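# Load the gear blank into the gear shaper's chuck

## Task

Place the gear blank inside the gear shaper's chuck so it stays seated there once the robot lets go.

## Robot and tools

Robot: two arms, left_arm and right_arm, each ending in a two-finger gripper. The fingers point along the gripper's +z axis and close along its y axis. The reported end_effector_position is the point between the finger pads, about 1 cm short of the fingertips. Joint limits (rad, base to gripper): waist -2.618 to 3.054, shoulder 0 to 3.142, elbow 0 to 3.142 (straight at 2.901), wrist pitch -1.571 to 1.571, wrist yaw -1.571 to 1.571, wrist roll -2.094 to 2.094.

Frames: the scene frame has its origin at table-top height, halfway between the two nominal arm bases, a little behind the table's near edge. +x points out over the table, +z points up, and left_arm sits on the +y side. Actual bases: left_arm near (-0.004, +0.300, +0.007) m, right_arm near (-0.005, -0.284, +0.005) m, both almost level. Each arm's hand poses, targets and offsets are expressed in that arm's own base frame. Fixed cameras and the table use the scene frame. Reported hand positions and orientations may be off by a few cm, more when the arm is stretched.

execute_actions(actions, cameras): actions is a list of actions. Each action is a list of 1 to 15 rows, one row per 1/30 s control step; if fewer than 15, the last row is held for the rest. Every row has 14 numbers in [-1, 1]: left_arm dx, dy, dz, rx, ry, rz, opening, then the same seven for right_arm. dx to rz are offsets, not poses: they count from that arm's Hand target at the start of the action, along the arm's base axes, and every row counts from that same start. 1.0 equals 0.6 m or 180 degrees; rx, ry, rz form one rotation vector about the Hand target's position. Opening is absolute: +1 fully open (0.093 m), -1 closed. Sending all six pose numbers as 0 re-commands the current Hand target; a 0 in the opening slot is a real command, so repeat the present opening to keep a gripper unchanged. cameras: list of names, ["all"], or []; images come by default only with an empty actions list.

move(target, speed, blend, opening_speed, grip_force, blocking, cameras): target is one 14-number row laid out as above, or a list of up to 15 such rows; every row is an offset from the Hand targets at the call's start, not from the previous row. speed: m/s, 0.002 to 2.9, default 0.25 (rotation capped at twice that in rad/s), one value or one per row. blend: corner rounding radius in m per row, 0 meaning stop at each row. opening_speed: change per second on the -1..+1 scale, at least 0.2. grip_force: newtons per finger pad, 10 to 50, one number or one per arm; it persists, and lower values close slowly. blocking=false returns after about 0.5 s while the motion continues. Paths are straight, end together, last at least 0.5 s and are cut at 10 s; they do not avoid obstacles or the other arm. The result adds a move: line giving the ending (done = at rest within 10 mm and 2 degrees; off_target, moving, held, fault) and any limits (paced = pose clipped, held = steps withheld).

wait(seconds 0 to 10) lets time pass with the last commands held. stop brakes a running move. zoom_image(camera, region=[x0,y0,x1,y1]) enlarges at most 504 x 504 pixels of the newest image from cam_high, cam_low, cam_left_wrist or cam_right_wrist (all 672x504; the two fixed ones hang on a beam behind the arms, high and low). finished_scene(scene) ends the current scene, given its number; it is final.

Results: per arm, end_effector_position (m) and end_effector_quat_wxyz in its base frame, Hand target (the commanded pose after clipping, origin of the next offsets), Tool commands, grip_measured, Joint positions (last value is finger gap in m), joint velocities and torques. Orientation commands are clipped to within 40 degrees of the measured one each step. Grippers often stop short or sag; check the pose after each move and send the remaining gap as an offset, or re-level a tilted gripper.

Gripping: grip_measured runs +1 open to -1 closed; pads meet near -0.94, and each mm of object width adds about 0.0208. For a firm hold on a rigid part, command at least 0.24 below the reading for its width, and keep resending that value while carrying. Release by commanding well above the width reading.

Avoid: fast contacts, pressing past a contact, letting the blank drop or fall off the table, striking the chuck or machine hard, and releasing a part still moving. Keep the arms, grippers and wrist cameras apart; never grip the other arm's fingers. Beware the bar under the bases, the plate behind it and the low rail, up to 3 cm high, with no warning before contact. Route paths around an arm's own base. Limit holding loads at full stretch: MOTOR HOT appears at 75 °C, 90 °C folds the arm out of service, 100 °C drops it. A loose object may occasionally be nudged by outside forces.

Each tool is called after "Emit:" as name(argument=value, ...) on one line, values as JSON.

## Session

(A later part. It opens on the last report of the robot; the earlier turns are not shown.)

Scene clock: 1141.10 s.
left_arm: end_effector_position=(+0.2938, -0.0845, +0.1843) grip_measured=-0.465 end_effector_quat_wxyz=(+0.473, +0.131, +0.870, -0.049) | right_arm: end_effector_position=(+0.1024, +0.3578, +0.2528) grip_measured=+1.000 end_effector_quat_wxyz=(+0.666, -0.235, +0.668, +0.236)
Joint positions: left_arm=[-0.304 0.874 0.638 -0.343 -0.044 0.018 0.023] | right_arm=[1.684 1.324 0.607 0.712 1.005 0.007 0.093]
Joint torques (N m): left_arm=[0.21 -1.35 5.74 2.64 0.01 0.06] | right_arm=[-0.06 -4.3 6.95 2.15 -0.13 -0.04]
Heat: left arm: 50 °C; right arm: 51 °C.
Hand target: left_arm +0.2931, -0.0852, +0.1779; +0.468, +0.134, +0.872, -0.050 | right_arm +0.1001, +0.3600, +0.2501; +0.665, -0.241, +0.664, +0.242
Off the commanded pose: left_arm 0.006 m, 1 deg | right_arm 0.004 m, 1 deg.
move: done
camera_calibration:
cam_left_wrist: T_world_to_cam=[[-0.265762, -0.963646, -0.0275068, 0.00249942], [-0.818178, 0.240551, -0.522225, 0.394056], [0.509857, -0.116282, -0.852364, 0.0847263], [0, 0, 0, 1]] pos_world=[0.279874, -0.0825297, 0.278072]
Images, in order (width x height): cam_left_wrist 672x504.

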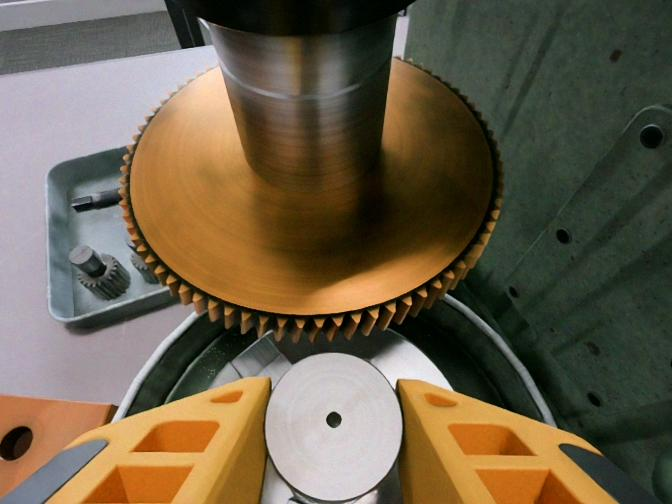

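Emit:
move(target=[-0.01,0.004,0.006,0,0,0,-0.6,0,0,0,0,0,0,1], speed=0.03)

Scene clock: 1144.13 s.
left_arm: end_effector_position=(+0.2934, -0.0844, +0.1844) grip_measured=-0.479 end_effector_quat_wxyz=(+0.473, +0.131, +0.870, -0.048) | right_arm: end_effector_position=(+0.1024, +0.3578, +0.2528) grip_measured=+1.000 end_effector_quat_wxyz=(+0.666, -0.235, +0.668, +0.236)
Joint positions: left_arm=[-0.304 0.873 0.638 -0.345 -0.044 0.018 0.022] | right_arm=[1.684 1.324 0.607 0.712 1.005 0.007 0.093]
Joint torques (N m): left_arm=[0.59 -3.93 6.15 2.28 0.08 0.07] | right_arm=[-0.06 -4.33 6.93 2.15 -0.13 -0.04]
Heat: left arm: 50 °C; right arm: 51 °C.
Hand target: left_arm +0.2871, -0.0828, +0.1815; +0.468, +0.134, +0.872, -0.050 | right_arm +0.1001, +0.3600, +0.2501; +0.665, -0.241, +0.664, +0.242
Off the commanded pose: left_arm 0.007 m, 1 deg | right_arm 0.004 m, 1 deg.
move: done

Emit:
move(target=[-0.007,0.004,0,0,0,0,-0.6,0,0,0,0,0,0,1], speed=0.03)

Scene clock: 1146.37 s.
left_arm: end_effector_position=(+0.2901, -0.0826, +0.1850) grip_measured=-0.480 end_effector_quat_wxyz=(+0.475, +0.130, +0.869, -0.050) | right_arm: end_effector_position=(+0.1024, +0.3578, +0.2528) grip_measured=+1.000 end_effector_quat_wxyz=(+0.666, -0.235, +0.668, +0.236)
Joint positions: left_arm=[-0.299 0.852 0.631 -0.355 -0.039 0.018 0.022] | right_arm=[1.684 1.324 0.607 0.712 1.005 0.007 0.093]
Joint torques (N m): left_arm=[0.7 -3.97 6.01 2.22 0.06 0.1] | right_arm=[-0.05 -4.31 6.95 2.15 -0.14 -0.04]
Heat: left arm: 50 °C; right arm: 51 °C.
Hand target: left_arm +0.2829, -0.0804, +0.1815; +0.468, +0.134, +0.872, -0.050 | right_arm +0.1001, +0.3600, +0.2501; +0.665, -0.241, +0.664, +0.242
Off the commanded pose: left_arm 0.008 m, 1 deg | right_arm 0.004 m, 1 deg.
move: done

Emit:
move(target=[0.002,-0.001,-0.012,0,0,0,-0.6,0,0,0,0,0,0,1], speed=0.03)

Scene clock: 1149.33 s.
left_arm: end_effector_position=(+0.2900, -0.0826, +0.1844) grip_measured=-0.480 end_effector_quat_wxyz=(+0.481, +0.129, +0.866, -0.051) | right_arm: end_effector_position=(+0.1024, +0.3578, +0.2528) grip_measured=+1.000 end_effector_quat_wxyz=(+0.666, -0.235, +0.668, +0.236)
Joint positions: left_arm=[-0.299 0.842 0.614 -0.333 -0.038 0.018 0.022] | right_arm=[1.684 1.324 0.607 0.712 1.005 0.007 0.093]
Joint torques (N m): left_arm=[0.57 -2.5 5.34 2.34 0.04 0.1] | right_arm=[-0.06 -4.33 6.95 2.16 -0.13 -0.04]
Heat: left arm: 50 °C; right arm: 51 °C.
Hand target: left_arm +0.2841, -0.0810, +0.1743; +0.468, +0.134, +0.872, -0.050 | right_arm +0.1001, +0.3600, +0.2501; +0.665, -0.241, +0.664, +0.242
Off the commanded pose: left_arm 0.012 m, 2 deg | right_arm 0.004 m, 1 deg.
move: off_target (left_arm)

Emit:
move(target=[[0.004,-0.001,-0.004,0.001,0.003,0,-0.6,0,0,0,0,0,0,1],[0.008,-0.001,-0.008,0.001,0.004,0,-0.6,0,0,0,0,0,0,1]], speed=0.015)

Scene clock: 1153.57 s.
left_arm: end_effector_position=(+0.2907, -0.0818, +0.1842) grip_measured=-0.480 end_effector_quat_wxyz=(+0.481, +0.128, +0.866, -0.050) | right_arm: end_effector_position=(+0.1024, +0.3578, +0.2528) grip_measured=+1.000 end_effector_quat_wxyz=(+0.666, -0.235, +0.668, +0.236)
Joint positions: left_arm=[-0.295 0.845 0.614 -0.331 -0.037 0.018 0.022] | right_arm=[1.684 1.324 0.607 0.712 1.005 0.007 0.093]
Joint torques (N m): left_arm=[0.75 -0.13 5.48 2.51 0.09 0.11] | right_arm=[-0.08 -4.33 6.94 2.15 -0.13 -0.04]
Heat: left arm: 50 °C; right arm: 51 °C.
Hand target: left_arm +0.2889, -0.0815, +0.1696; +0.462, +0.134, +0.875, -0.050 | right_arm +0.1001, +0.3600, +0.2501; +0.665, -0.241, +0.664, +0.242
Off the commanded pose: left_arm 0.015 m, 3 deg | right_arm 0.004 m, 1 deg.
move: off_target (left_arm)

Emit:
move(target=[[0.002,-0.006,0,0,0,0,-0.6,0,0,0,0,0,0,1],[0.004,-0.008,-0.004,0,0,0,-0.6,0,0,0,0,0,0,1],[0.004,-0.002,-0.004,0,0,0,-0.6,0,0,0,0,0,0,1],[0.005,-0.006,-0.006,0.0,0.0,0,-0.6,0,0,0,0,0,0,1]], speed=0.02, cameras=["cam_right_wrist"])

Emit:
zoom_image(camera="cam_right_wrist", region=[330, 250, 390, 310])

Scene clock: 1159.33 s.
left_arm: end_effector_position=(+0.2933, -0.0830, +0.1828) grip_measured=-0.480 end_effector_quat_wxyz=(+0.480, +0.128, +0.866, -0.050) | right_arm: end_effector_position=(+0.1024, +0.3578, +0.2528) grip_measured=+1.000 end_effector_quat_wxyz=(+0.666, -0.235, +0.668, +0.236)
Joint positions: left_arm=[-0.298 0.86 0.614 -0.317 -0.04 0.018 0.022] | right_arm=[1.684 1.324 0.607 0.712 1.005 0.007 0.093]
Joint torques (N m): left_arm=[-0.44 0.21 4.72 2.67 -0.01 0.05] | right_arm=[-0.08 -4.36 6.93 2.15 -0.13 -0.04]
Heat: left arm: 50 °C; right arm: 51 °C.
Hand target: left_arm +0.2920, -0.0851, +0.1660; +0.462, +0.134, +0.875, -0.050 | right_arm +0.1001, +0.3600, +0.2501; +0.665, -0.241, +0.664, +0.242
Off the commanded pose: left_arm 0.017 m, 2 deg | right_arm 0.004 m, 1 deg.
move: off_target (left_arm)
camera_calibration:
cam_right_wrist: T_world_to_cam=[[0.621453, -0.783308, 0.014968, 0.211785], [-0.330862, -0.279718, -0.901271, 0.398211], [0.71016, 0.555145, -0.432998, -0.0781529], [0, 0, 0, 1]] pos_world=[0.0556393, 0.320666, 0.321886]
Images, in order (width x height): cam_right_wrist 672x504.

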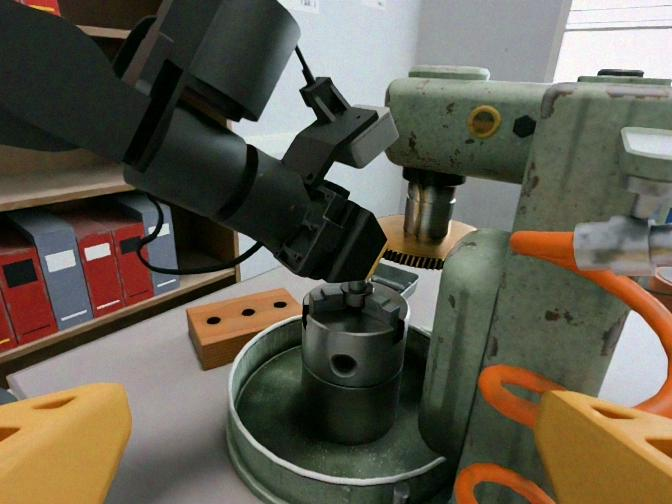

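Scaled by 8.400 from the camera's 672x504 image, which has a finer 960x720 frame.

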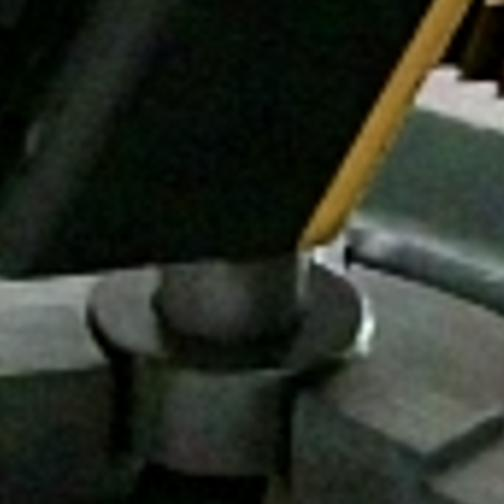

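Emit:
move(target=[[0.004,-0.004,0.004,0,0,0,-0.6,0,0,0,0,0,0,1],[0.009,-0.007,0.002,0,0,0,-0.6,0,0,0,0,0,0,1],[0.01,-0.007,-0.006,0.0,0.0,0,-0.6,0,0,0,0,0,0,1]], speed=0.02)

Scene clock: 1165.90 s.
left_arm: end_effector_position=(+0.2943, -0.0838, +0.1810) grip_measured=-0.480 end_effector_quat_wxyz=(+0.479, +0.129, +0.867, -0.047) | right_arm: end_effector_position=(+0.1024, +0.3578, +0.2528) grip_measured=+1.000 end_effector_quat_wxyz=(+0.666, -0.235, +0.668, +0.236)
Joint positions: left_arm=[-0.305 0.869 0.614 -0.314 -0.05 0.018 0.022] | right_arm=[1.684 1.324 0.607 0.712 1.005 0.007 0.093]
Joint torques (N m): left_arm=[-1.02 2.25 4.57 3 -0.02 0] | right_arm=[-0.08 -4.3 6.94 2.15 -0.13 -0.04]
Heat: left arm: 50 °C; right arm: 51 °C.
Hand target: left_arm +0.2979, -0.0893, +0.1624; +0.462, +0.134, +0.875, -0.050 | right_arm +0.1001, +0.3600, +0.2501; +0.665, -0.241, +0.664, +0.242
Off the commanded pose: left_arm 0.020 m, 2 deg | right_arm 0.004 m, 1 deg.
move: off_target (left_arm)

Emit:
move(target=[[0.004,-0.003,0.002,0,0,0,-0.6,0,0,0,0,0,0,1],[0.007,-0.005,-0.003,0,0,0,-0.6,0,0,0,0,0,0,1],[0.004,-0.002,-0.006,0,0,0,-0.6,0,0,0,0,0,0,1]], speed=0.02, cameras=["cam_right_wrist","cam_left_wrist"])

Emit:
zoom_image(camera="cam_right_wrist", region=[330, 250, 390, 310])

Scene clock: 1171.33 s.
left_arm: end_effector_position=(+0.2946, -0.0839, +0.1807) grip_measured=-0.481 end_effector_quat_wxyz=(+0.479, +0.127, +0.868, -0.044) | right_arm: end_effector_position=(+0.1024, +0.3578, +0.2528) grip_measured=+1.000 end_effector_quat_wxyz=(+0.666, -0.235, +0.668, +0.236)
Joint positions: left_arm=[-0.312 0.871 0.614 -0.312 -0.062 0.013 0.022] | right_arm=[1.684 1.324 0.607 0.712 1.005 0.007 0.093]
Joint torques (N m): left_arm=[-0.54 2.93 3.79 3.23 0.08 0.01] | right_arm=[-0.08 -4.33 6.95 2.15 -0.13 -0.04]
Heat: left arm: 51 °C; right arm: 51 °C.
Hand target: left_arm +0.3004, -0.0905, +0.1588; +0.462, +0.134, +0.875, -0.050 | right_arm +0.1001, +0.3600, +0.2501; +0.665, -0.241, +0.664, +0.242
Off the commanded pose: left_arm 0.024 m, 2 deg | right_arm 0.004 m, 1 deg.
move: off_target (left_arm)
camera_calibration:
cam_left_wrist: T_world_to_cam=[[-0.255125, -0.966363, -0.0324699, 0.00067035], [-0.814478, 0.232882, -0.531405, 0.392681], [0.521092, -0.109129, -0.846495, 0.0774528], [0, 0, 0, 1]] pos_world=[0.279641, -0.0823481, 0.274258]
cam_right_wrist: T_world_to_cam=[[0.621453, -0.783308, 0.014968, 0.211785], [-0.330862, -0.279718, -0.901271, 0.398211], [0.71016, 0.555145, -0.432998, -0.0781529], [0, 0, 0, 1]] pos_world=[0.0556393, 0.320666, 0.321886]
Images, in order (width x height): cam_left_wrist 672x504, cam_right_wrist 672x504.

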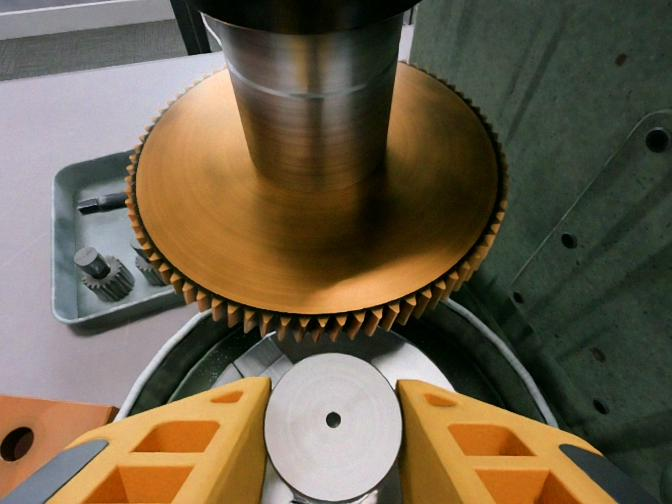

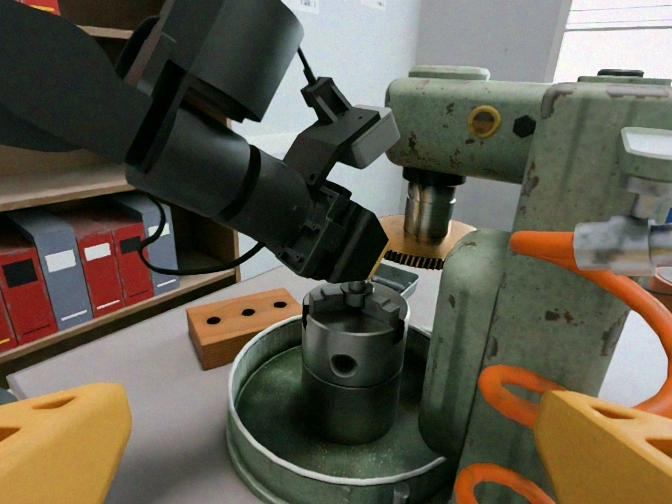

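Scaled by 8.400 from the camera's 672x504 image, which has a finer 960x720 frame.

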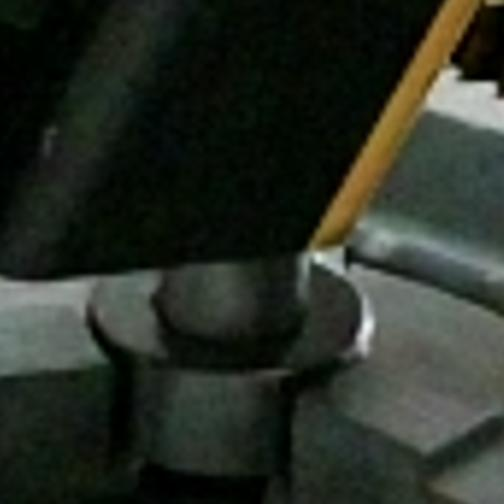

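Emit:
move(target=[[-0.024,0.012,0.006,0,0,0,-0.6,0,0,0,0,0,0,1],[-0.026,0.014,0.0,0,0,0,-0.6,0,0,0,0,0,0,1],[0.0,0.006,0.0,0,0,0,-0.6,0,0,0,0,0,0,1],[0.002,0.004,-0.004,0,0,0,-0.6,0,0,0,0,0,0,1],[-0.022,0.014,0.002,0,0,0,-0.6,0,0,0,0,0,0,1],[-0.024,0.014,-0.003,0,0,0,-0.6,0,0,0,0,0,0,1],[0.0,0.004,-0.003,0,0,0,-0.6,0,0,0,0,0,0,1],[0.003,0.002,-0.008,0,0,0,-0.6,0,0,0,0,0,0,1]], speed=0.03)

Scene clock: 1187.23 s.
left_arm: end_effector_position=(+0.2947, -0.0836, +0.1800) grip_measured=-0.481 end_effector_quat_wxyz=(+0.492, +0.125, +0.860, -0.051) | right_arm: end_effector_position=(+0.1024, +0.3578, +0.2528) grip_measured=+1.000 end_effector_quat_wxyz=(+0.666, -0.235, +0.668, +0.236)
Joint positions: left_arm=[-0.302 0.85 0.577 -0.262 -0.046 0.013 0.022] | right_arm=[1.684 1.324 0.607 0.712 1.005 0.007 0.093]
Joint torques (N m): left_arm=[-0.65 5.39 5.39 2.97 0 0.06] | right_arm=[-0.08 -4.33 6.94 2.15 -0.14 -0.04]
Heat: left arm: 53 °C; right arm: 51 °C.
Hand target: left_arm +0.3021, -0.0893, +0.1540; +0.462, +0.134, +0.875, -0.050 | right_arm +0.1001, +0.3600, +0.2501; +0.665, -0.241, +0.664, +0.242
Off the commanded pose: left_arm 0.028 m, 4 deg | right_arm 0.004 m, 1 deg.
move: off_target (left_arm)

Emit:
move(target=[[-0.014,0.008,0.016,0.005,0.018,0,-0.6,0,0,0,0,0,0,1],[-0.006,0.008,0.01,0.008,0.03,0,-0.6,0,0,0,0,0,0,1],[-0.02,0.008,0.008,-0.004,-0.015,0,-0.6,0,0,0,0,0,0,1],[-0.006,0.01,0.006,0.008,0.03,0,-0.6,0,0,0,0,0,0,1],[-0.02,0.006,0.004,-0.004,-0.015,0,-0.6,0,0,0,0,0,0,1],[-0.006,0.01,0.004,0.008,0.03,0,-0.6,0,0,0,0,0,0,1],[-0.012,0.008,0.002,0.002,0.008,0,-0.6,0,0,0,0,0,0,1]], speed=0.05)

Scene clock: 1202.90 s.
left_arm: end_effector_position=(+0.2960, -0.0823, +0.1800) grip_measured=-0.481 end_effector_quat_wxyz=(+0.476, +0.125, +0.869, -0.051) | right_arm: end_effector_position=(+0.1024, +0.3578, +0.2528) grip_measured=+1.000 end_effector_quat_wxyz=(+0.666, -0.235, +0.668, +0.236)
Joint positions: left_arm=[-0.289 0.878 0.617 -0.311 -0.033 0.015 0.022] | right_arm=[1.684 1.324 0.607 0.712 1.005 0.007 0.093]
Joint torques (N m): left_arm=[-0.28 1.18 3.6 2.77 0 0.11] | right_arm=[-0.08 -4.31 6.93 2.15 -0.14 -0.04]
Heat: left arm: 52 °C; right arm: 51 °C.
Hand target: left_arm +0.2950, -0.0845, +0.1553; +0.451, +0.135, +0.881, -0.049 | right_arm +0.1001, +0.3600, +0.2501; +0.665, -0.241, +0.664, +0.242
Off the commanded pose: left_arm 0.025 m, 3 deg | right_arm 0.004 m, 1 deg.
move: off_target (left_arm)

Emit:
wait(seconds=0.05, cameras=["cam_right_wrist","cam_left_wrist"])

Emit:
zoom_image(camera="cam_right_wrist", region=[330, 250, 390, 310])

Emit:
zoom_image(camera="cam_left_wrist", region=[230, 310, 430, 504])

Scene clock: 1206.50 s.
left_arm: end_effector_position=(+0.2960, -0.0823, +0.1800) grip_measured=-0.481 end_effector_quat_wxyz=(+0.476, +0.125, +0.869, -0.051) | right_arm: end_effector_position=(+0.1024, +0.3578, +0.2528) grip_measured=+1.000 end_effector_quat_wxyz=(+0.666, -0.235, +0.668, +0.236)
Joint positions: left_arm=[-0.289 0.878 0.617 -0.311 -0.033 0.015 0.022] | right_arm=[1.684 1.324 0.607 0.712 1.005 0.007 0.093]
Joint torques (N m): left_arm=[-0.36 1.14 3.6 2.78 0 0.13] | right_arm=[-0.06 -4.33 6.93 2.15 -0.14 -0.04]
Heat: left arm: 52 °C; right arm: 51 °C.
Hand target: left_arm +0.2950, -0.0845, +0.1553; +0.451, +0.135, +0.881, -0.049 | right_arm +0.1001, +0.3600, +0.2501; +0.665, -0.241, +0.664, +0.242
Tool commands: left_gripper/opening=-0.6 right_gripper/opening=+1.0
Off the commanded pose: left_arm 0.025 m, 3 deg | right_arm 0.004 m, 1 deg.
wait: 0.07 s; at rest from the start
camera_calibration:
cam_left_wrist: T_world_to_cam=[[-0.25865, -0.96579, -0.018691, 0.0011877], [-0.817662, 0.2292, -0.528106, 0.393126], [0.514324, -0.121311, -0.848973, 0.0777616], [0, 0, 0, 1]] pos_world=[0.281757, -0.079524, 0.273652]
cam_right_wrist: T_world_to_cam=[[0.621453, -0.783308, 0.014968, 0.211785], [-0.330862, -0.279718, -0.901271, 0.398211], [0.71016, 0.555145, -0.432998, -0.0781529], [0, 0, 0, 1]] pos_world=[0.0556393, 0.320666, 0.321886]
Images, in order (width x height): cam_left_wrist 672x504, cam_right_wrist 672x504.

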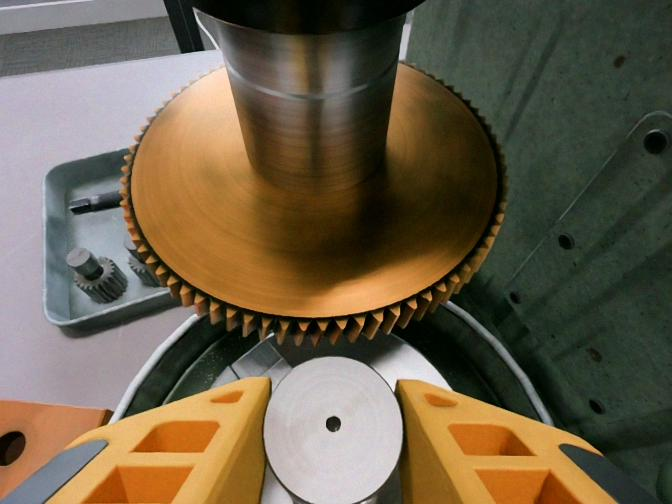

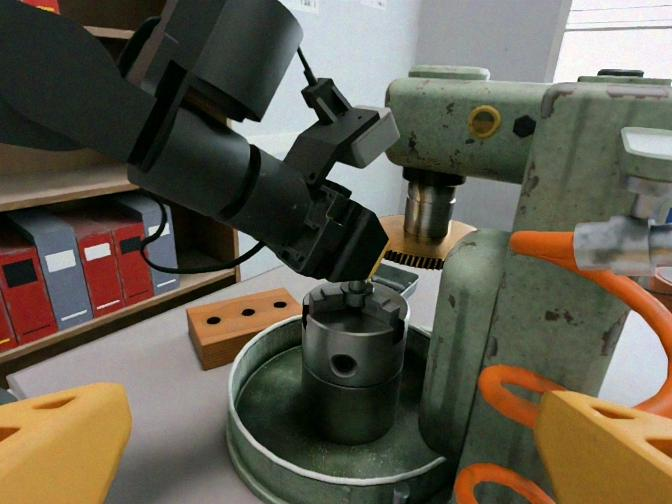

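Scaled by 8.400 from the camera's 672x504 image, which has a finer 960x720 frame.

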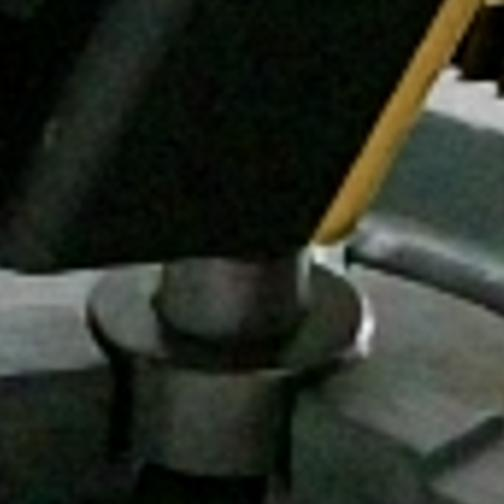

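Scaled by 2.520 from the camera's 672x504 image, which has a finer 960x720 frame.

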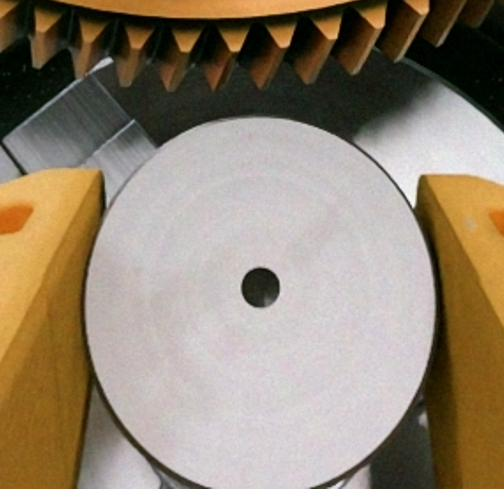

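Emit:
move(target=[[0.0,0.004,0.03,-0.001,-0.005,0,-0.6,0,0,0,0,0,0,1],[0.0,0.004,0.04,-0.001,-0.005,0,0.2,0,0,0,0,0,0,1],[-0.11,0.03,0.14,-0.001,-0.005,0,0.2,0,0,0,0,0,0,1]], speed=0.1, opening_speed=0.8, cameras=["cam_left_wrist","cam_right_wrist"])

Emit:
zoom_image(camera="cam_right_wrist", region=[320, 230, 400, 310])

Emit:
zoom_image(camera="cam_left_wrist", region=[280, 180, 420, 340])

Scene clock: 1218.23 s.
left_arm: end_effector_position=(+0.2305, -0.0663, +0.2319) grip_measured=+0.198 end_effector_quat_wxyz=(+0.454, +0.136, +0.879, -0.049) | right_arm: end_effector_position=(+0.1024, +0.3578, +0.2528) grip_measured=+1.000 end_effector_quat_wxyz=(+0.666, -0.235, +0.668, +0.236)
Joint positions: left_arm=[-0.306 0.657 0.819 -0.786 -0.037 0.02 0.055] | right_arm=[1.684 1.324 0.607 0.712 1.005 0.007 0.093]
Joint torques (N m): left_arm=[-0.69 -0.02 8.34 2.37 -0.13 -0.03] | right_arm=[-0.09 -4.33 6.94 2.16 -0.14 -0.04]
Heat: left arm: 52 °C; right arm: 51 °C.
Hand target: left_arm +0.2290, -0.0665, +0.2392; +0.458, +0.135, +0.877, -0.049 | right_arm +0.1001, +0.3600, +0.2501; +0.665, -0.241, +0.664, +0.242
Off the commanded pose: left_arm 0.008 m, 1 deg | right_arm 0.004 m, 1 deg.
move: done
camera_calibration:
cam_left_wrist: T_world_to_cam=[[-0.275285, -0.960996, -0.0265535, 0.00673983], [-0.837842, 0.253368, -0.483556, 0.359197], [0.471423, -0.110868, -0.874911, 0.174048], [0, 0, 0, 1]] pos_world=[0.220756, -0.0652357, 0.326148]
cam_right_wrist: T_world_to_cam=[[0.621453, -0.783308, 0.014968, 0.211785], [-0.330862, -0.279718, -0.901271, 0.398211], [0.71016, 0.555145, -0.432998, -0.0781529], [0, 0, 0, 1]] pos_world=[0.0556393, 0.320666, 0.321886]
Images, in order (width x height): cam_left_wrist 672x504, cam_right_wrist 672x504.

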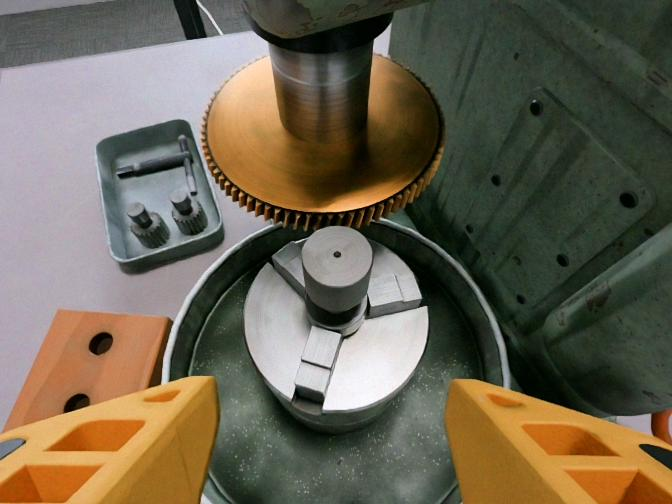

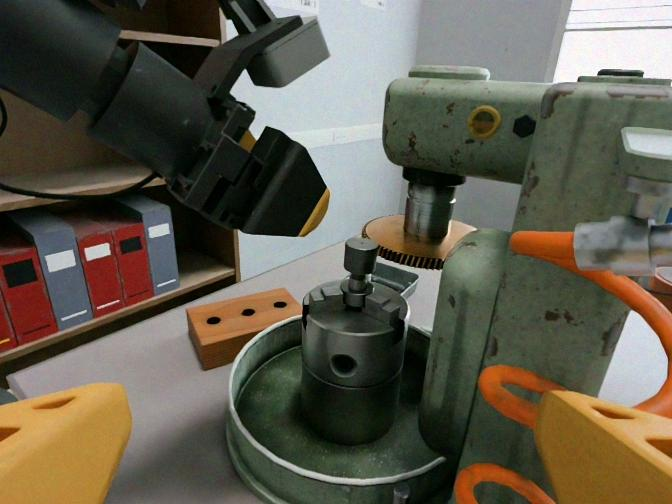

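Scaled by 6.300 from the camera's 672x504 image, which has a finer 960x720 frame.

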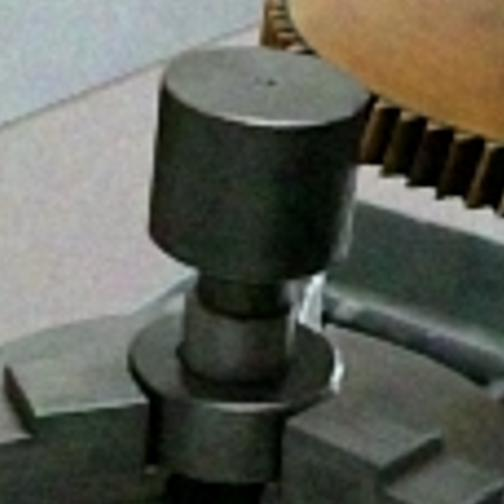

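Scaled by 3.150 from the camera's 672x504 image, which has a finer 960x720 frame.

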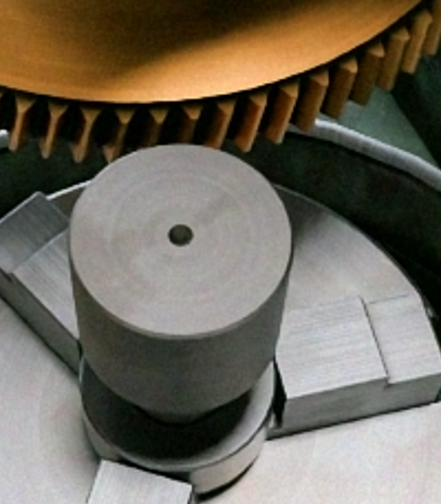

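Emit:
move(target=[[0.1075,-0.0285,-0.0795,-0.0019,-0.007,0,0.2,0,0,0,0,0,0,1],[0.107,-0.0285,-0.102,-0.0019,-0.007,0,0.2,0,0,0,0,0,0,1],[0.107,-0.0285,-0.102,-0.0019,-0.007,0,-0.7,0,0,0,0,0,0,1],[0.107,-0.0285,-0.05,-0.0019,-0.007,0,-0.7,0,0,0,0,0,0,1]], speed=[0.12,0.05,0.05,0.05], opening_speed=1.0, cameras=["cam_left_wrist","cam_right_wrist"])

Emit:
zoom_image(camera="cam_right_wrist", region=[330, 230, 400, 310])

Scene clock: 1256.37 s.
left_arm: end_effector_position=(+0.2935, -0.0831, +0.1852) grip_measured=-0.479 end_effector_quat_wxyz=(+0.452, +0.132, +0.881, -0.046) | right_arm: end_effector_position=(+0.1024, +0.3578, +0.2528) grip_measured=+1.000 end_effector_quat_wxyz=(+0.666, -0.235, +0.668, +0.236)
Joint positions: left_arm=[-0.297 0.904 0.69 -0.414 -0.039 0.02 0.022] | right_arm=[1.684 1.324 0.607 0.712 1.005 0.007 0.093]
Joint torques (N m): left_arm=[0.44 -3.95 11.75 2.05 0.04 0.07] | right_arm=[-0.08 -4.31 6.94 2.15 -0.15 -0.04]
Heat: left arm: 50 °C; right arm: 51 °C.
Hand target: left_arm +0.2932, -0.0836, +0.2092; +0.468, +0.134, +0.872, -0.050 | right_arm +0.1001, +0.3600, +0.2501; +0.665, -0.241, +0.664, +0.242
Off the commanded pose: left_arm 0.024 m, 2 deg | right_arm 0.004 m, 1 deg.
move: off_target (left_arm)
camera_calibration:
cam_left_wrist: T_world_to_cam=[[-0.265725, -0.963655, -0.0275631, 0.00382184], [-0.84195, 0.245902, -0.480262, 0.393616], [0.469585, -0.104411, -0.876692, 0.103013], [0, 0, 0, 1]] pos_world=[0.284047, -0.0823525, 0.279455]
cam_right_wrist: T_world_to_cam=[[0.621453, -0.783308, 0.014968, 0.211785], [-0.330862, -0.279718, -0.901271, 0.398211], [0.71016, 0.555145, -0.432998, -0.0781529], [0, 0, 0, 1]] pos_world=[0.0556393, 0.320666, 0.321886]
Images, in order (width x height): cam_left_wrist 672x504, cam_right_wrist 672x504.

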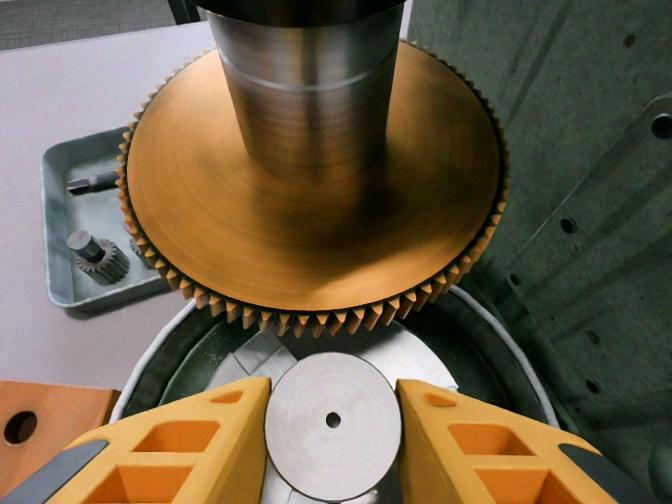

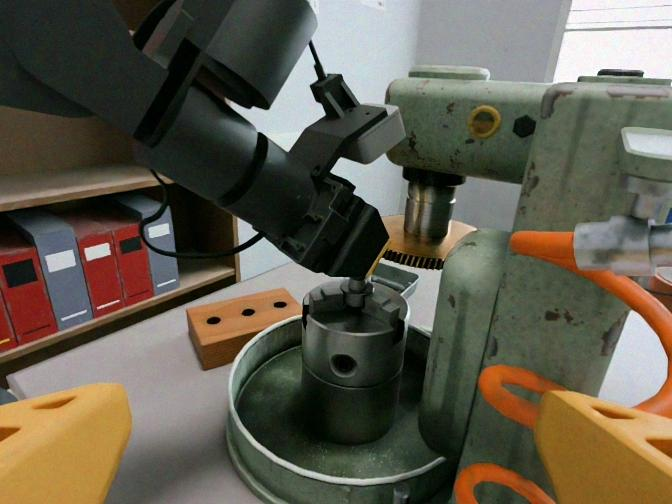

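Scaled by 6.300 from the camera's 672x504 image, which has a finer 960x720 frame.

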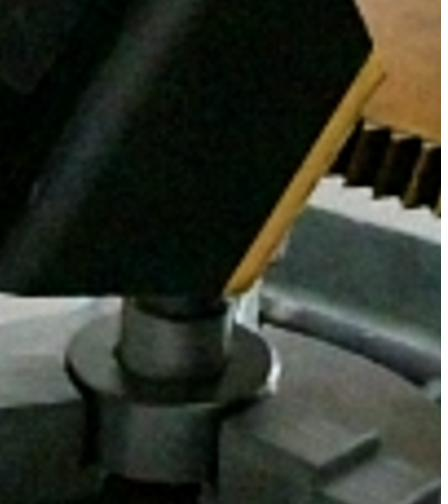

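Emit:
move(target=[[-0.012,0.003,0.004,0,0,0,-0.7,0,0,0,0,0,0,1],[-0.012,0.0,0.012,0,0,0,-0.7,0,0,0,0,0,0,1]], speed=0.04, cameras=["cam_right_wrist"])

Emit:
zoom_image(camera="cam_right_wrist", region=[330, 230, 400, 310])

Scene clock: 1262.73 s.
left_arm: end_effector_position=(+0.2889, -0.0817, +0.1865) grip_measured=-0.480 end_effector_quat_wxyz=(+0.445, +0.133, +0.885, -0.044) | right_arm: end_effector_position=(+0.1024, +0.3578, +0.2528) grip_measured=+1.000 end_effector_quat_wxyz=(+0.666, -0.235, +0.668, +0.236)
Joint positions: left_arm=[-0.297 0.894 0.705 -0.455 -0.039 0.02 0.022] | right_arm=[1.684 1.324 0.607 0.712 1.005 0.007 0.093]
Joint torques (N m): left_arm=[-0.66 -5.23 12.04 2 -0.05 0.03] | right_arm=[-0.09 -4.34 6.97 2.15 -0.13 -0.04]
Heat: left arm: 50 °C; right arm: 51 °C.
Hand target: left_arm +0.2860, -0.0835, +0.2164; +0.468, +0.134, +0.872, -0.050 | right_arm +0.1001, +0.3600, +0.2501; +0.665, -0.241, +0.664, +0.242
Off the commanded pose: left_arm 0.030 m, 3 deg | right_arm 0.004 m, 1 deg.
move: off_target (left_arm)
camera_calibration:
cam_right_wrist: T_world_to_cam=[[0.621453, -0.783308, 0.014968, 0.211785], [-0.330862, -0.279718, -0.901271, 0.398211], [0.71016, 0.555145, -0.432998, -0.0781529], [0, 0, 0, 1]] pos_world=[0.0556393, 0.320666, 0.321886]
Images, in order (width x height): cam_right_wrist 672x504.

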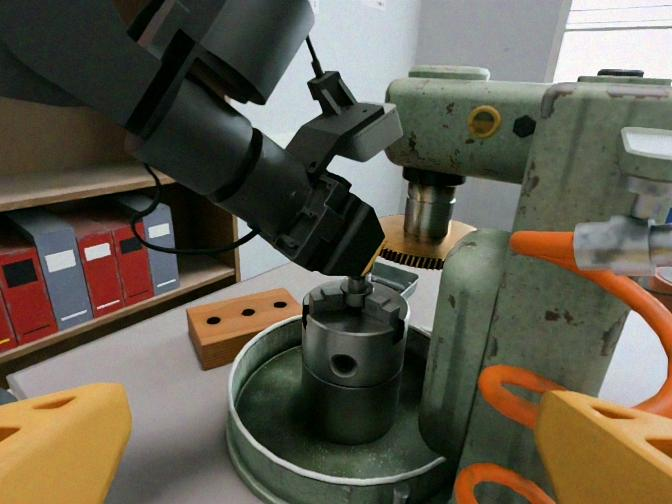

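Scaled by 6.300 from the camera's 672x504 image, which has a finer 960x720 frame.

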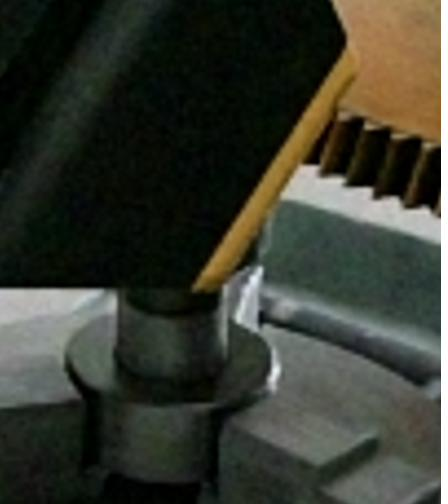

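Emit:
move(target=[[0.0095,0.001,-0.045,0,0,0,-0.7,0,0,0,0,0,0,1],[0.0195,0.001,-0.05,0,0,0,-0.7,0,0,0,0,0,0,1],[0.0165,0.008,-0.053,0,0,0,-0.7,0,0,0,0,0,0,1],[0.0095,0.011,-0.055,0,0,0,-0.7,0,0,0,0,0,0,1],[0.0025,0.008,-0.057,0,0,0,-0.7,0,0,0,0,0,0,1],[-0.0005,0.001,-0.058,0,0,0,-0.7,0,0,0,0,0,0,1],[0.0025,-0.006,-0.06,0,0,0,-0.7,0,0,0,0,0,0,1],[0.0095,-0.009,-0.061,0,0,0,-0.7,0,0,0,0,0,0,1],[0.0165,-0.006,-0.062,0,0,0,-0.7,0,0,0,0,0,0,1],[0.0195,0.001,-0.063,0,0,0,-0.7,0,0,0,0,0,0,1],[0.0165,0.008,-0.064,0,0,0,-0.7,0,0,0,0,0,0,1],[0.0025,0.008,-0.065,0,0,0,-0.7,0,0,0,0,0,0,1],[0.0025,-0.006,-0.066,0,0,0,-0.7,0,0,0,0,0,0,1],[0.0165,-0.006,-0.067,0,0,0,-0.7,0,0,0,0,0,0,1],[0.0095,0.001,-0.068,0,0,0,-0.7,0,0,0,0,0,0,1]], speed=0.03, blend=[0.001,0.001,0.001,0.001,0.001,0.001,0.001,0.001,0.001,0.001,0.001,0.001,0.001,0.001,0])

Scene clock: 1277.03 s.
left_arm: end_effector_position=(+0.2933, -0.0827, +0.1843) grip_measured=-0.481 end_effector_quat_wxyz=(+0.476, +0.132, +0.868, -0.046) | right_arm: end_effector_position=(+0.1024, +0.3578, +0.2528) grip_measured=+1.000 end_effector_quat_wxyz=(+0.666, -0.235, +0.668, +0.236)
Joint positions: left_arm=[-0.3 0.866 0.631 -0.34 -0.045 0.026 0.022] | right_arm=[1.684 1.324 0.607 0.712 1.005 0.007 0.093]
Joint torques (N m): left_arm=[0.79 -1.54 5.18 2.63 0.11 0.04] | right_arm=[-0.06 -4.33 6.97 2.16 -0.14 -0.04]
Heat: left arm: 49 °C; right arm: 51 °C.
Hand target: left_arm +0.2917, -0.0830, +0.1756; +0.468, +0.134, +0.872, -0.050 | right_arm +0.1001, +0.3600, +0.2501; +0.665, -0.241, +0.664, +0.242
Off the commanded pose: left_arm 0.009 m, 1 deg | right_arm 0.004 m, 1 deg.
move: done

Emit:
move(target=[[0.0,0.0,0.012,0,0,0,0.2,0,0,0,0,0,0,1],[-0.1045,0.0275,0.099,0,0,0,0.2,0,0,0,0,0,0,1],[-0.1045,0.0275,0.14,0.0065,0.024,0,-1,0,0,0,0,0,0,1],[0.0062,-0.0003,0.13,0.0065,0.024,0,-1,0,0,0,0,0,0,1],[0.0062,-0.0003,0.078,0.0065,0.024,0,-1,0,0,0,0,0,0,1]], speed=[0.05,0.12,0.12,0.12,0.06], cameras=["cam_left_wrist","cam_right_wrist"])

Emit:
zoom_image(camera="cam_right_wrist", region=[310, 200, 410, 310])

Scene clock: 1301.27 s.
left_arm: end_effector_position=(+0.2971, -0.0835, +0.2237) grip_measured=-0.976 end_effector_quat_wxyz=(+0.431, +0.135, +0.891, -0.043) | right_arm: end_effector_position=(+0.1024, +0.3578, +0.2528) grip_measured=+1.000 end_effector_quat_wxyz=(+0.666, -0.235, +0.668, +0.236)
Joint positions: left_arm=[-0.292 0.971 0.905 -0.609 -0.034 0.024 0] | right_arm=[1.684 1.324 0.607 0.712 1.005 0.007 0.093]
Joint torques (N m): left_arm=[0.64 -3.44 5.53 2.55 0.05 0.07] | right_arm=[-0.06 -4.34 6.95 2.15 -0.13 -0.04]
Heat: left arm: 50 °C; right arm: 51 °C.
Hand target: left_arm +0.2954, -0.0832, +0.2224; +0.433, +0.137, +0.890, -0.046 | right_arm +0.1001, +0.3600, +0.2501; +0.665, -0.241, +0.664, +0.242
Off the commanded pose: left_arm 0.002 m, 1 deg | right_arm 0.004 m, 1 deg.
move: done
camera_calibration:
cam_left_wrist: T_world_to_cam=[[-0.268009, -0.962996, -0.0284664, 0.00640698], [-0.862428, 0.25298, -0.438427, 0.412488], [0.429405, -0.0929522, -0.898316, 0.152846], [0, 0, 0, 1]] pos_world=[0.291825, -0.0839739, 0.318332]
cam_right_wrist: T_world_to_cam=[[0.621453, -0.783308, 0.014968, 0.211785], [-0.330862, -0.279718, -0.901271, 0.398211], [0.71016, 0.555145, -0.432998, -0.0781529], [0, 0, 0, 1]] pos_world=[0.0556393, 0.320666, 0.321886]
Images, in order (width x height): cam_left_wrist 672x504, cam_right_wrist 672x504.

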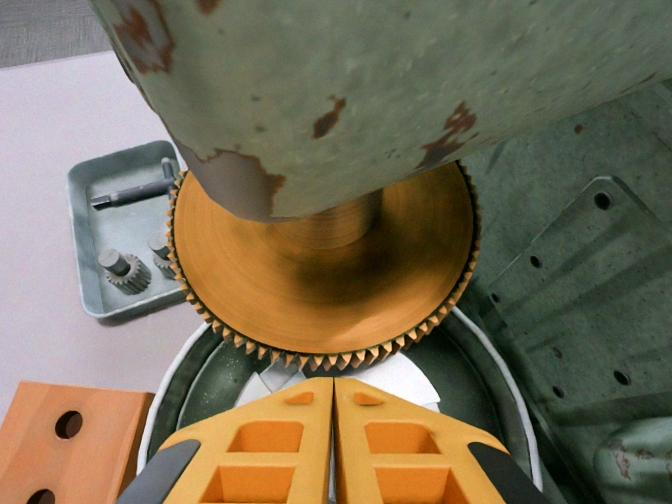

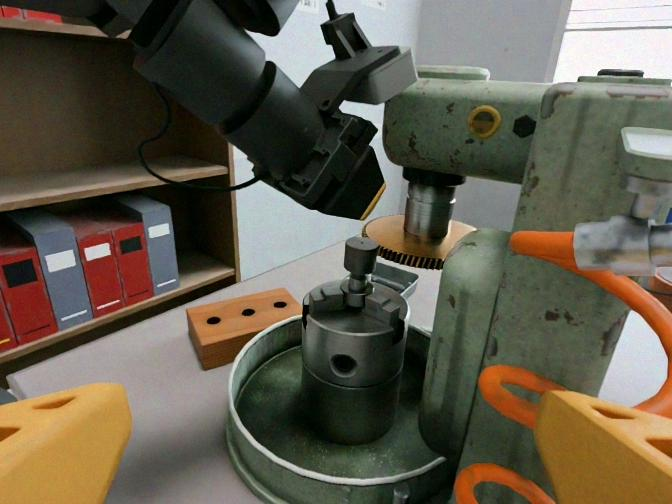

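Scaled by 4.582 from the camera's 672x504 image, which has a finer 960x720 frame.

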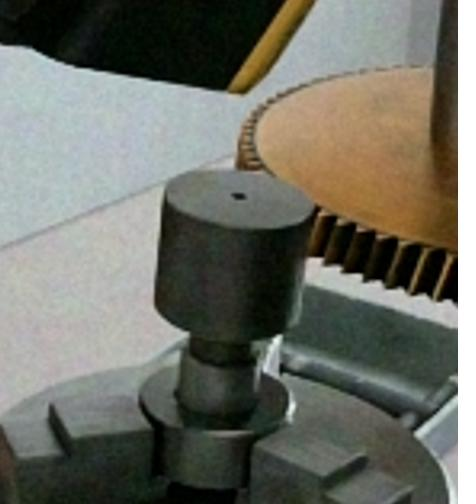

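Emit:
move(target=[-0.002,0.0005,-0.0325,0,0,0,-1,0,0,0,0,0,0,1], speed=0.04, cameras=["cam_right_wrist"])

Emit:
zoom_image(camera="cam_right_wrist", region=[310, 200, 410, 310])

Scene clock: 1311.60 s.
left_arm: end_effector_position=(+0.2960, -0.0832, +0.2040) grip_measured=-0.976 end_effector_quat_wxyz=(+0.431, +0.135, +0.891, -0.043) | right_arm: end_effector_position=(+0.1024, +0.3578, +0.2528) grip_measured=+1.000 end_effector_quat_wxyz=(+0.666, -0.235, +0.668, +0.236)
Joint positions: left_arm=[-0.292 0.955 0.821 -0.541 -0.034 0.024 0] | right_arm=[1.684 1.324 0.607 0.712 1.005 0.007 0.093]
Joint torques (N m): left_arm=[0.62 -3.43 5.57 2.56 0.07 0.08] | right_arm=[-0.09 -4.33 6.93 2.16 -0.14 -0.04]
Heat: left arm: 50 °C; right arm: 51 °C.
Hand target: left_arm +0.2942, -0.0829, +0.2029; +0.433, +0.137, +0.890, -0.046 | right_arm +0.1001, +0.3600, +0.2501; +0.665, -0.241, +0.664, +0.242
Off the commanded pose: left_arm 0.002 m, 1 deg | right_arm 0.004 m, 1 deg.
move: done
camera_calibration:
cam_right_wrist: T_world_to_cam=[[0.621453, -0.783308, 0.014968, 0.211785], [-0.330862, -0.279718, -0.901271, 0.398211], [0.71016, 0.555145, -0.432998, -0.0781529], [0, 0, 0, 1]] pos_world=[0.0556393, 0.320666, 0.321886]
Images, in order (width x height): cam_right_wrist 672x504.

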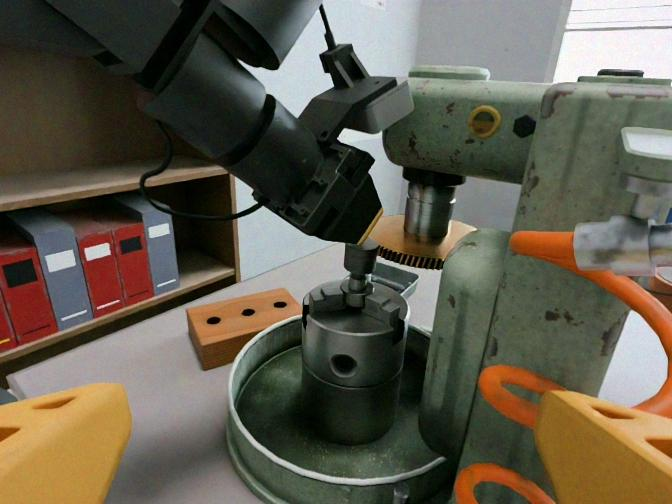

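Scaled by 4.582 from the camera's 672x504 image, which has a finer 960x720 frame.

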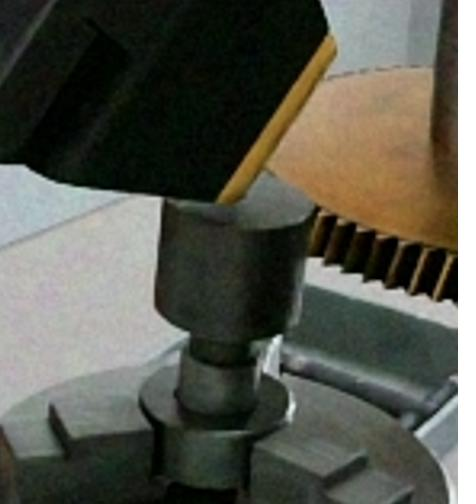

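Emit:
move(target=[-0.0005,0,-0.013,0,0,0,-1,0,0,0,0,0,0,1], speed=0.03, cameras=["cam_right_wrist"])

Emit:
zoom_image(camera="cam_right_wrist", region=[310, 200, 410, 310])

Scene clock: 1314.77 s.
left_arm: end_effector_position=(+0.2966, -0.0834, +0.1995) grip_measured=-0.976 end_effector_quat_wxyz=(+0.436, +0.134, +0.889, -0.044) | right_arm: end_effector_position=(+0.1024, +0.3578, +0.2528) grip_measured=+1.000 end_effector_quat_wxyz=(+0.666, -0.235, +0.668, +0.236)
Joint positions: left_arm=[-0.292 0.947 0.79 -0.507 -0.033 0.024 0] | right_arm=[1.684 1.324 0.607 0.712 1.005 0.007 0.093]
Joint torques (N m): left_arm=[0.53 -3.08 5.39 2.49 0.06 0.06] | right_arm=[-0.08 -4.33 6.94 2.15 -0.14 -0.04]
Heat: left arm: 50 °C; right arm: 51 °C.
Hand target: left_arm +0.2938, -0.0829, +0.1950; +0.433, +0.137, +0.890, -0.046 | right_arm +0.1001, +0.3600, +0.2501; +0.665, -0.241, +0.664, +0.242
Off the commanded pose: left_arm 0.005 m, 1 deg | right_arm 0.004 m, 1 deg.
move: done
camera_calibration:
cam_right_wrist: T_world_to_cam=[[0.621453, -0.783308, 0.014968, 0.211785], [-0.330862, -0.279718, -0.901271, 0.398211], [0.71016, 0.555145, -0.432998, -0.0781529], [0, 0, 0, 1]] pos_world=[0.0556393, 0.320666, 0.321886]
Images, in order (width x height): cam_right_wrist 672x504.

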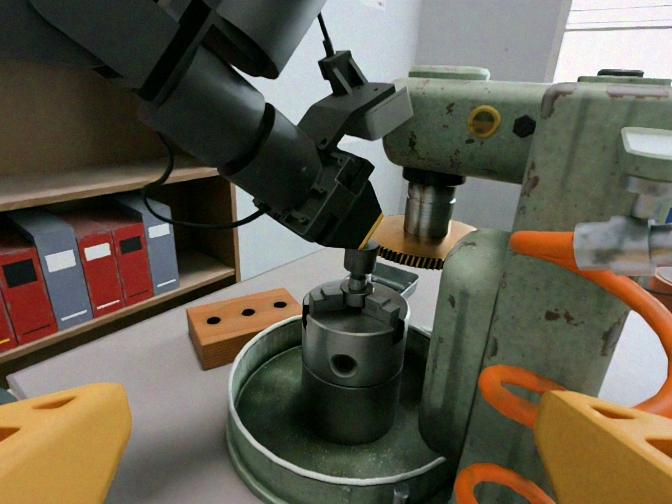

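Scaled by 4.582 from the camera's 672x504 image, which has a finer 960x720 frame.

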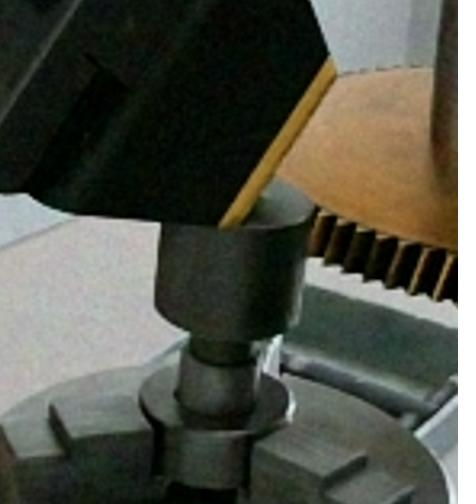

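Emit:
move(target=[[-0.006,0.001,-0.008,0,0,0,-1,0,0,0,0,0,0,1],[-0.009,0.002,-0.02,0,0,0,-1,0,0,0,0,0,0,1]], speed=0.03, cameras=["cam_right_wrist"])

Emit:
zoom_image(camera="cam_right_wrist", region=[310, 200, 410, 310])

Scene clock: 1320.20 s.
left_arm: end_effector_position=(+0.2956, -0.0831, +0.1989) grip_measured=-0.976 end_effector_quat_wxyz=(+0.456, +0.132, +0.879, -0.047) | right_arm: end_effector_position=(+0.1024, +0.3578, +0.2528) grip_measured=+1.000 end_effector_quat_wxyz=(+0.666, -0.235, +0.668, +0.236)
Joint positions: left_arm=[-0.292 0.911 0.74 -0.449 -0.033 0.024 0] | right_arm=[1.684 1.324 0.607 0.712 1.005 0.007 0.093]
Joint torques (N m): left_arm=[0.36 -2.13 4.83 2.2 0.05 0.08] | right_arm=[-0.09 -4.33 6.95 2.16 -0.14 -0.04]
Heat: left arm: 50 °C; right arm: 51 °C.
Hand target: left_arm +0.2885, -0.0818, +0.1832; +0.433, +0.137, +0.890, -0.046 | right_arm +0.1001, +0.3600, +0.2501; +0.665, -0.241, +0.664, +0.242
Off the commanded pose: left_arm 0.017 m, 3 deg | right_arm 0.004 m, 1 deg.
move: off_target (left_arm)
camera_calibration:
cam_right_wrist: T_world_to_cam=[[0.621453, -0.783308, 0.014968, 0.211785], [-0.330862, -0.279718, -0.901271, 0.398211], [0.71016, 0.555145, -0.432998, -0.0781529], [0, 0, 0, 1]] pos_world=[0.0556393, 0.320666, 0.321886]
Images, in order (width x height): cam_right_wrist 672x504.

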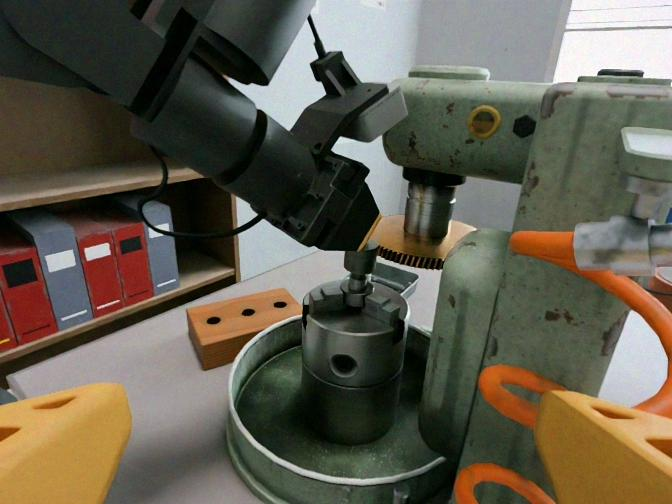

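Scaled by 4.582 from the camera's 672x504 image, which has a finer 960x720 frame.

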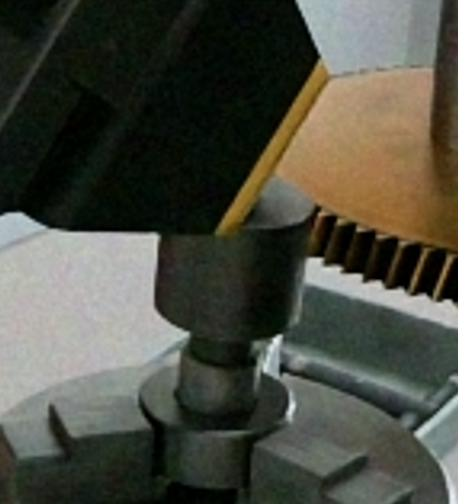

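Emit:
move(target=[[-0.004,0.001,-0.02,0,0,0,-1,0,0,0,0,0,0,1],[-0.01,0.002,-0.03,0,0,0,-1,0,0,0,0,0,0,1]], speed=0.03, cameras=["cam_right_wrist"])

Emit:
zoom_image(camera="cam_right_wrist", region=[310, 200, 410, 310])

Scene clock: 1324.33 s.
left_arm: end_effector_position=(+0.2970, -0.0835, +0.1978) grip_measured=-0.976 end_effector_quat_wxyz=(+0.484, +0.129, +0.864, -0.051) | right_arm: end_effector_position=(+0.1024, +0.3578, +0.2528) grip_measured=+1.000 end_effector_quat_wxyz=(+0.666, -0.235, +0.668, +0.236)
Joint positions: left_arm=[-0.292 0.873 0.67 -0.351 -0.033 0.024 0] | right_arm=[1.684 1.324 0.607 0.712 1.005 0.007 0.093]
Joint torques (N m): left_arm=[0.12 -1.22 4.15 1.71 0.02 0.03] | right_arm=[-0.06 -4.34 6.95 2.15 -0.13 -0.04]
Heat: left arm: 49 °C; right arm: 51 °C.
Hand target: left_arm +0.2825, -0.0805, +0.1651; +0.433, +0.137, +0.890, -0.046 | right_arm +0.1001, +0.3600, +0.2501; +0.665, -0.241, +0.664, +0.242
Off the commanded pose: left_arm 0.036 m, 7 deg | right_arm 0.004 m, 1 deg.
move: off_target (left_arm)
camera_calibration:
cam_right_wrist: T_world_to_cam=[[0.621453, -0.783308, 0.014968, 0.211785], [-0.330862, -0.279718, -0.901271, 0.398211], [0.71016, 0.555145, -0.432998, -0.0781529], [0, 0, 0, 1]] pos_world=[0.0556393, 0.320666, 0.321886]
Images, in order (width x height): cam_right_wrist 672x504.

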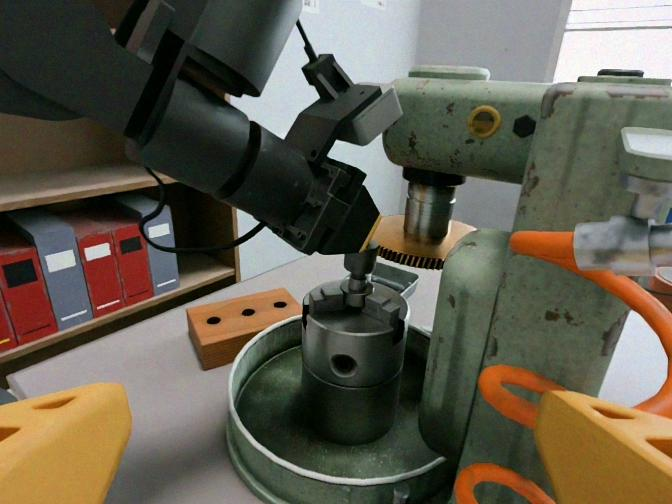

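Scaled by 4.582 from the camera's 672x504 image, which has a finer 960x720 frame.

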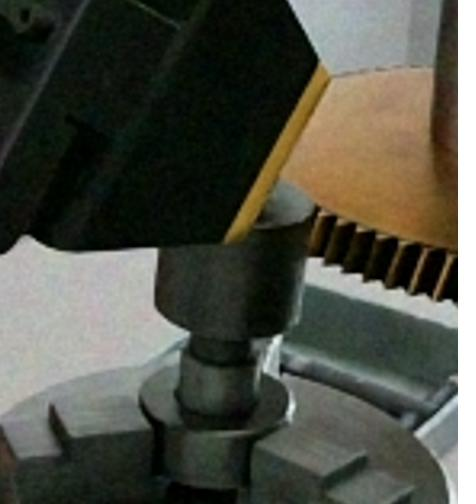

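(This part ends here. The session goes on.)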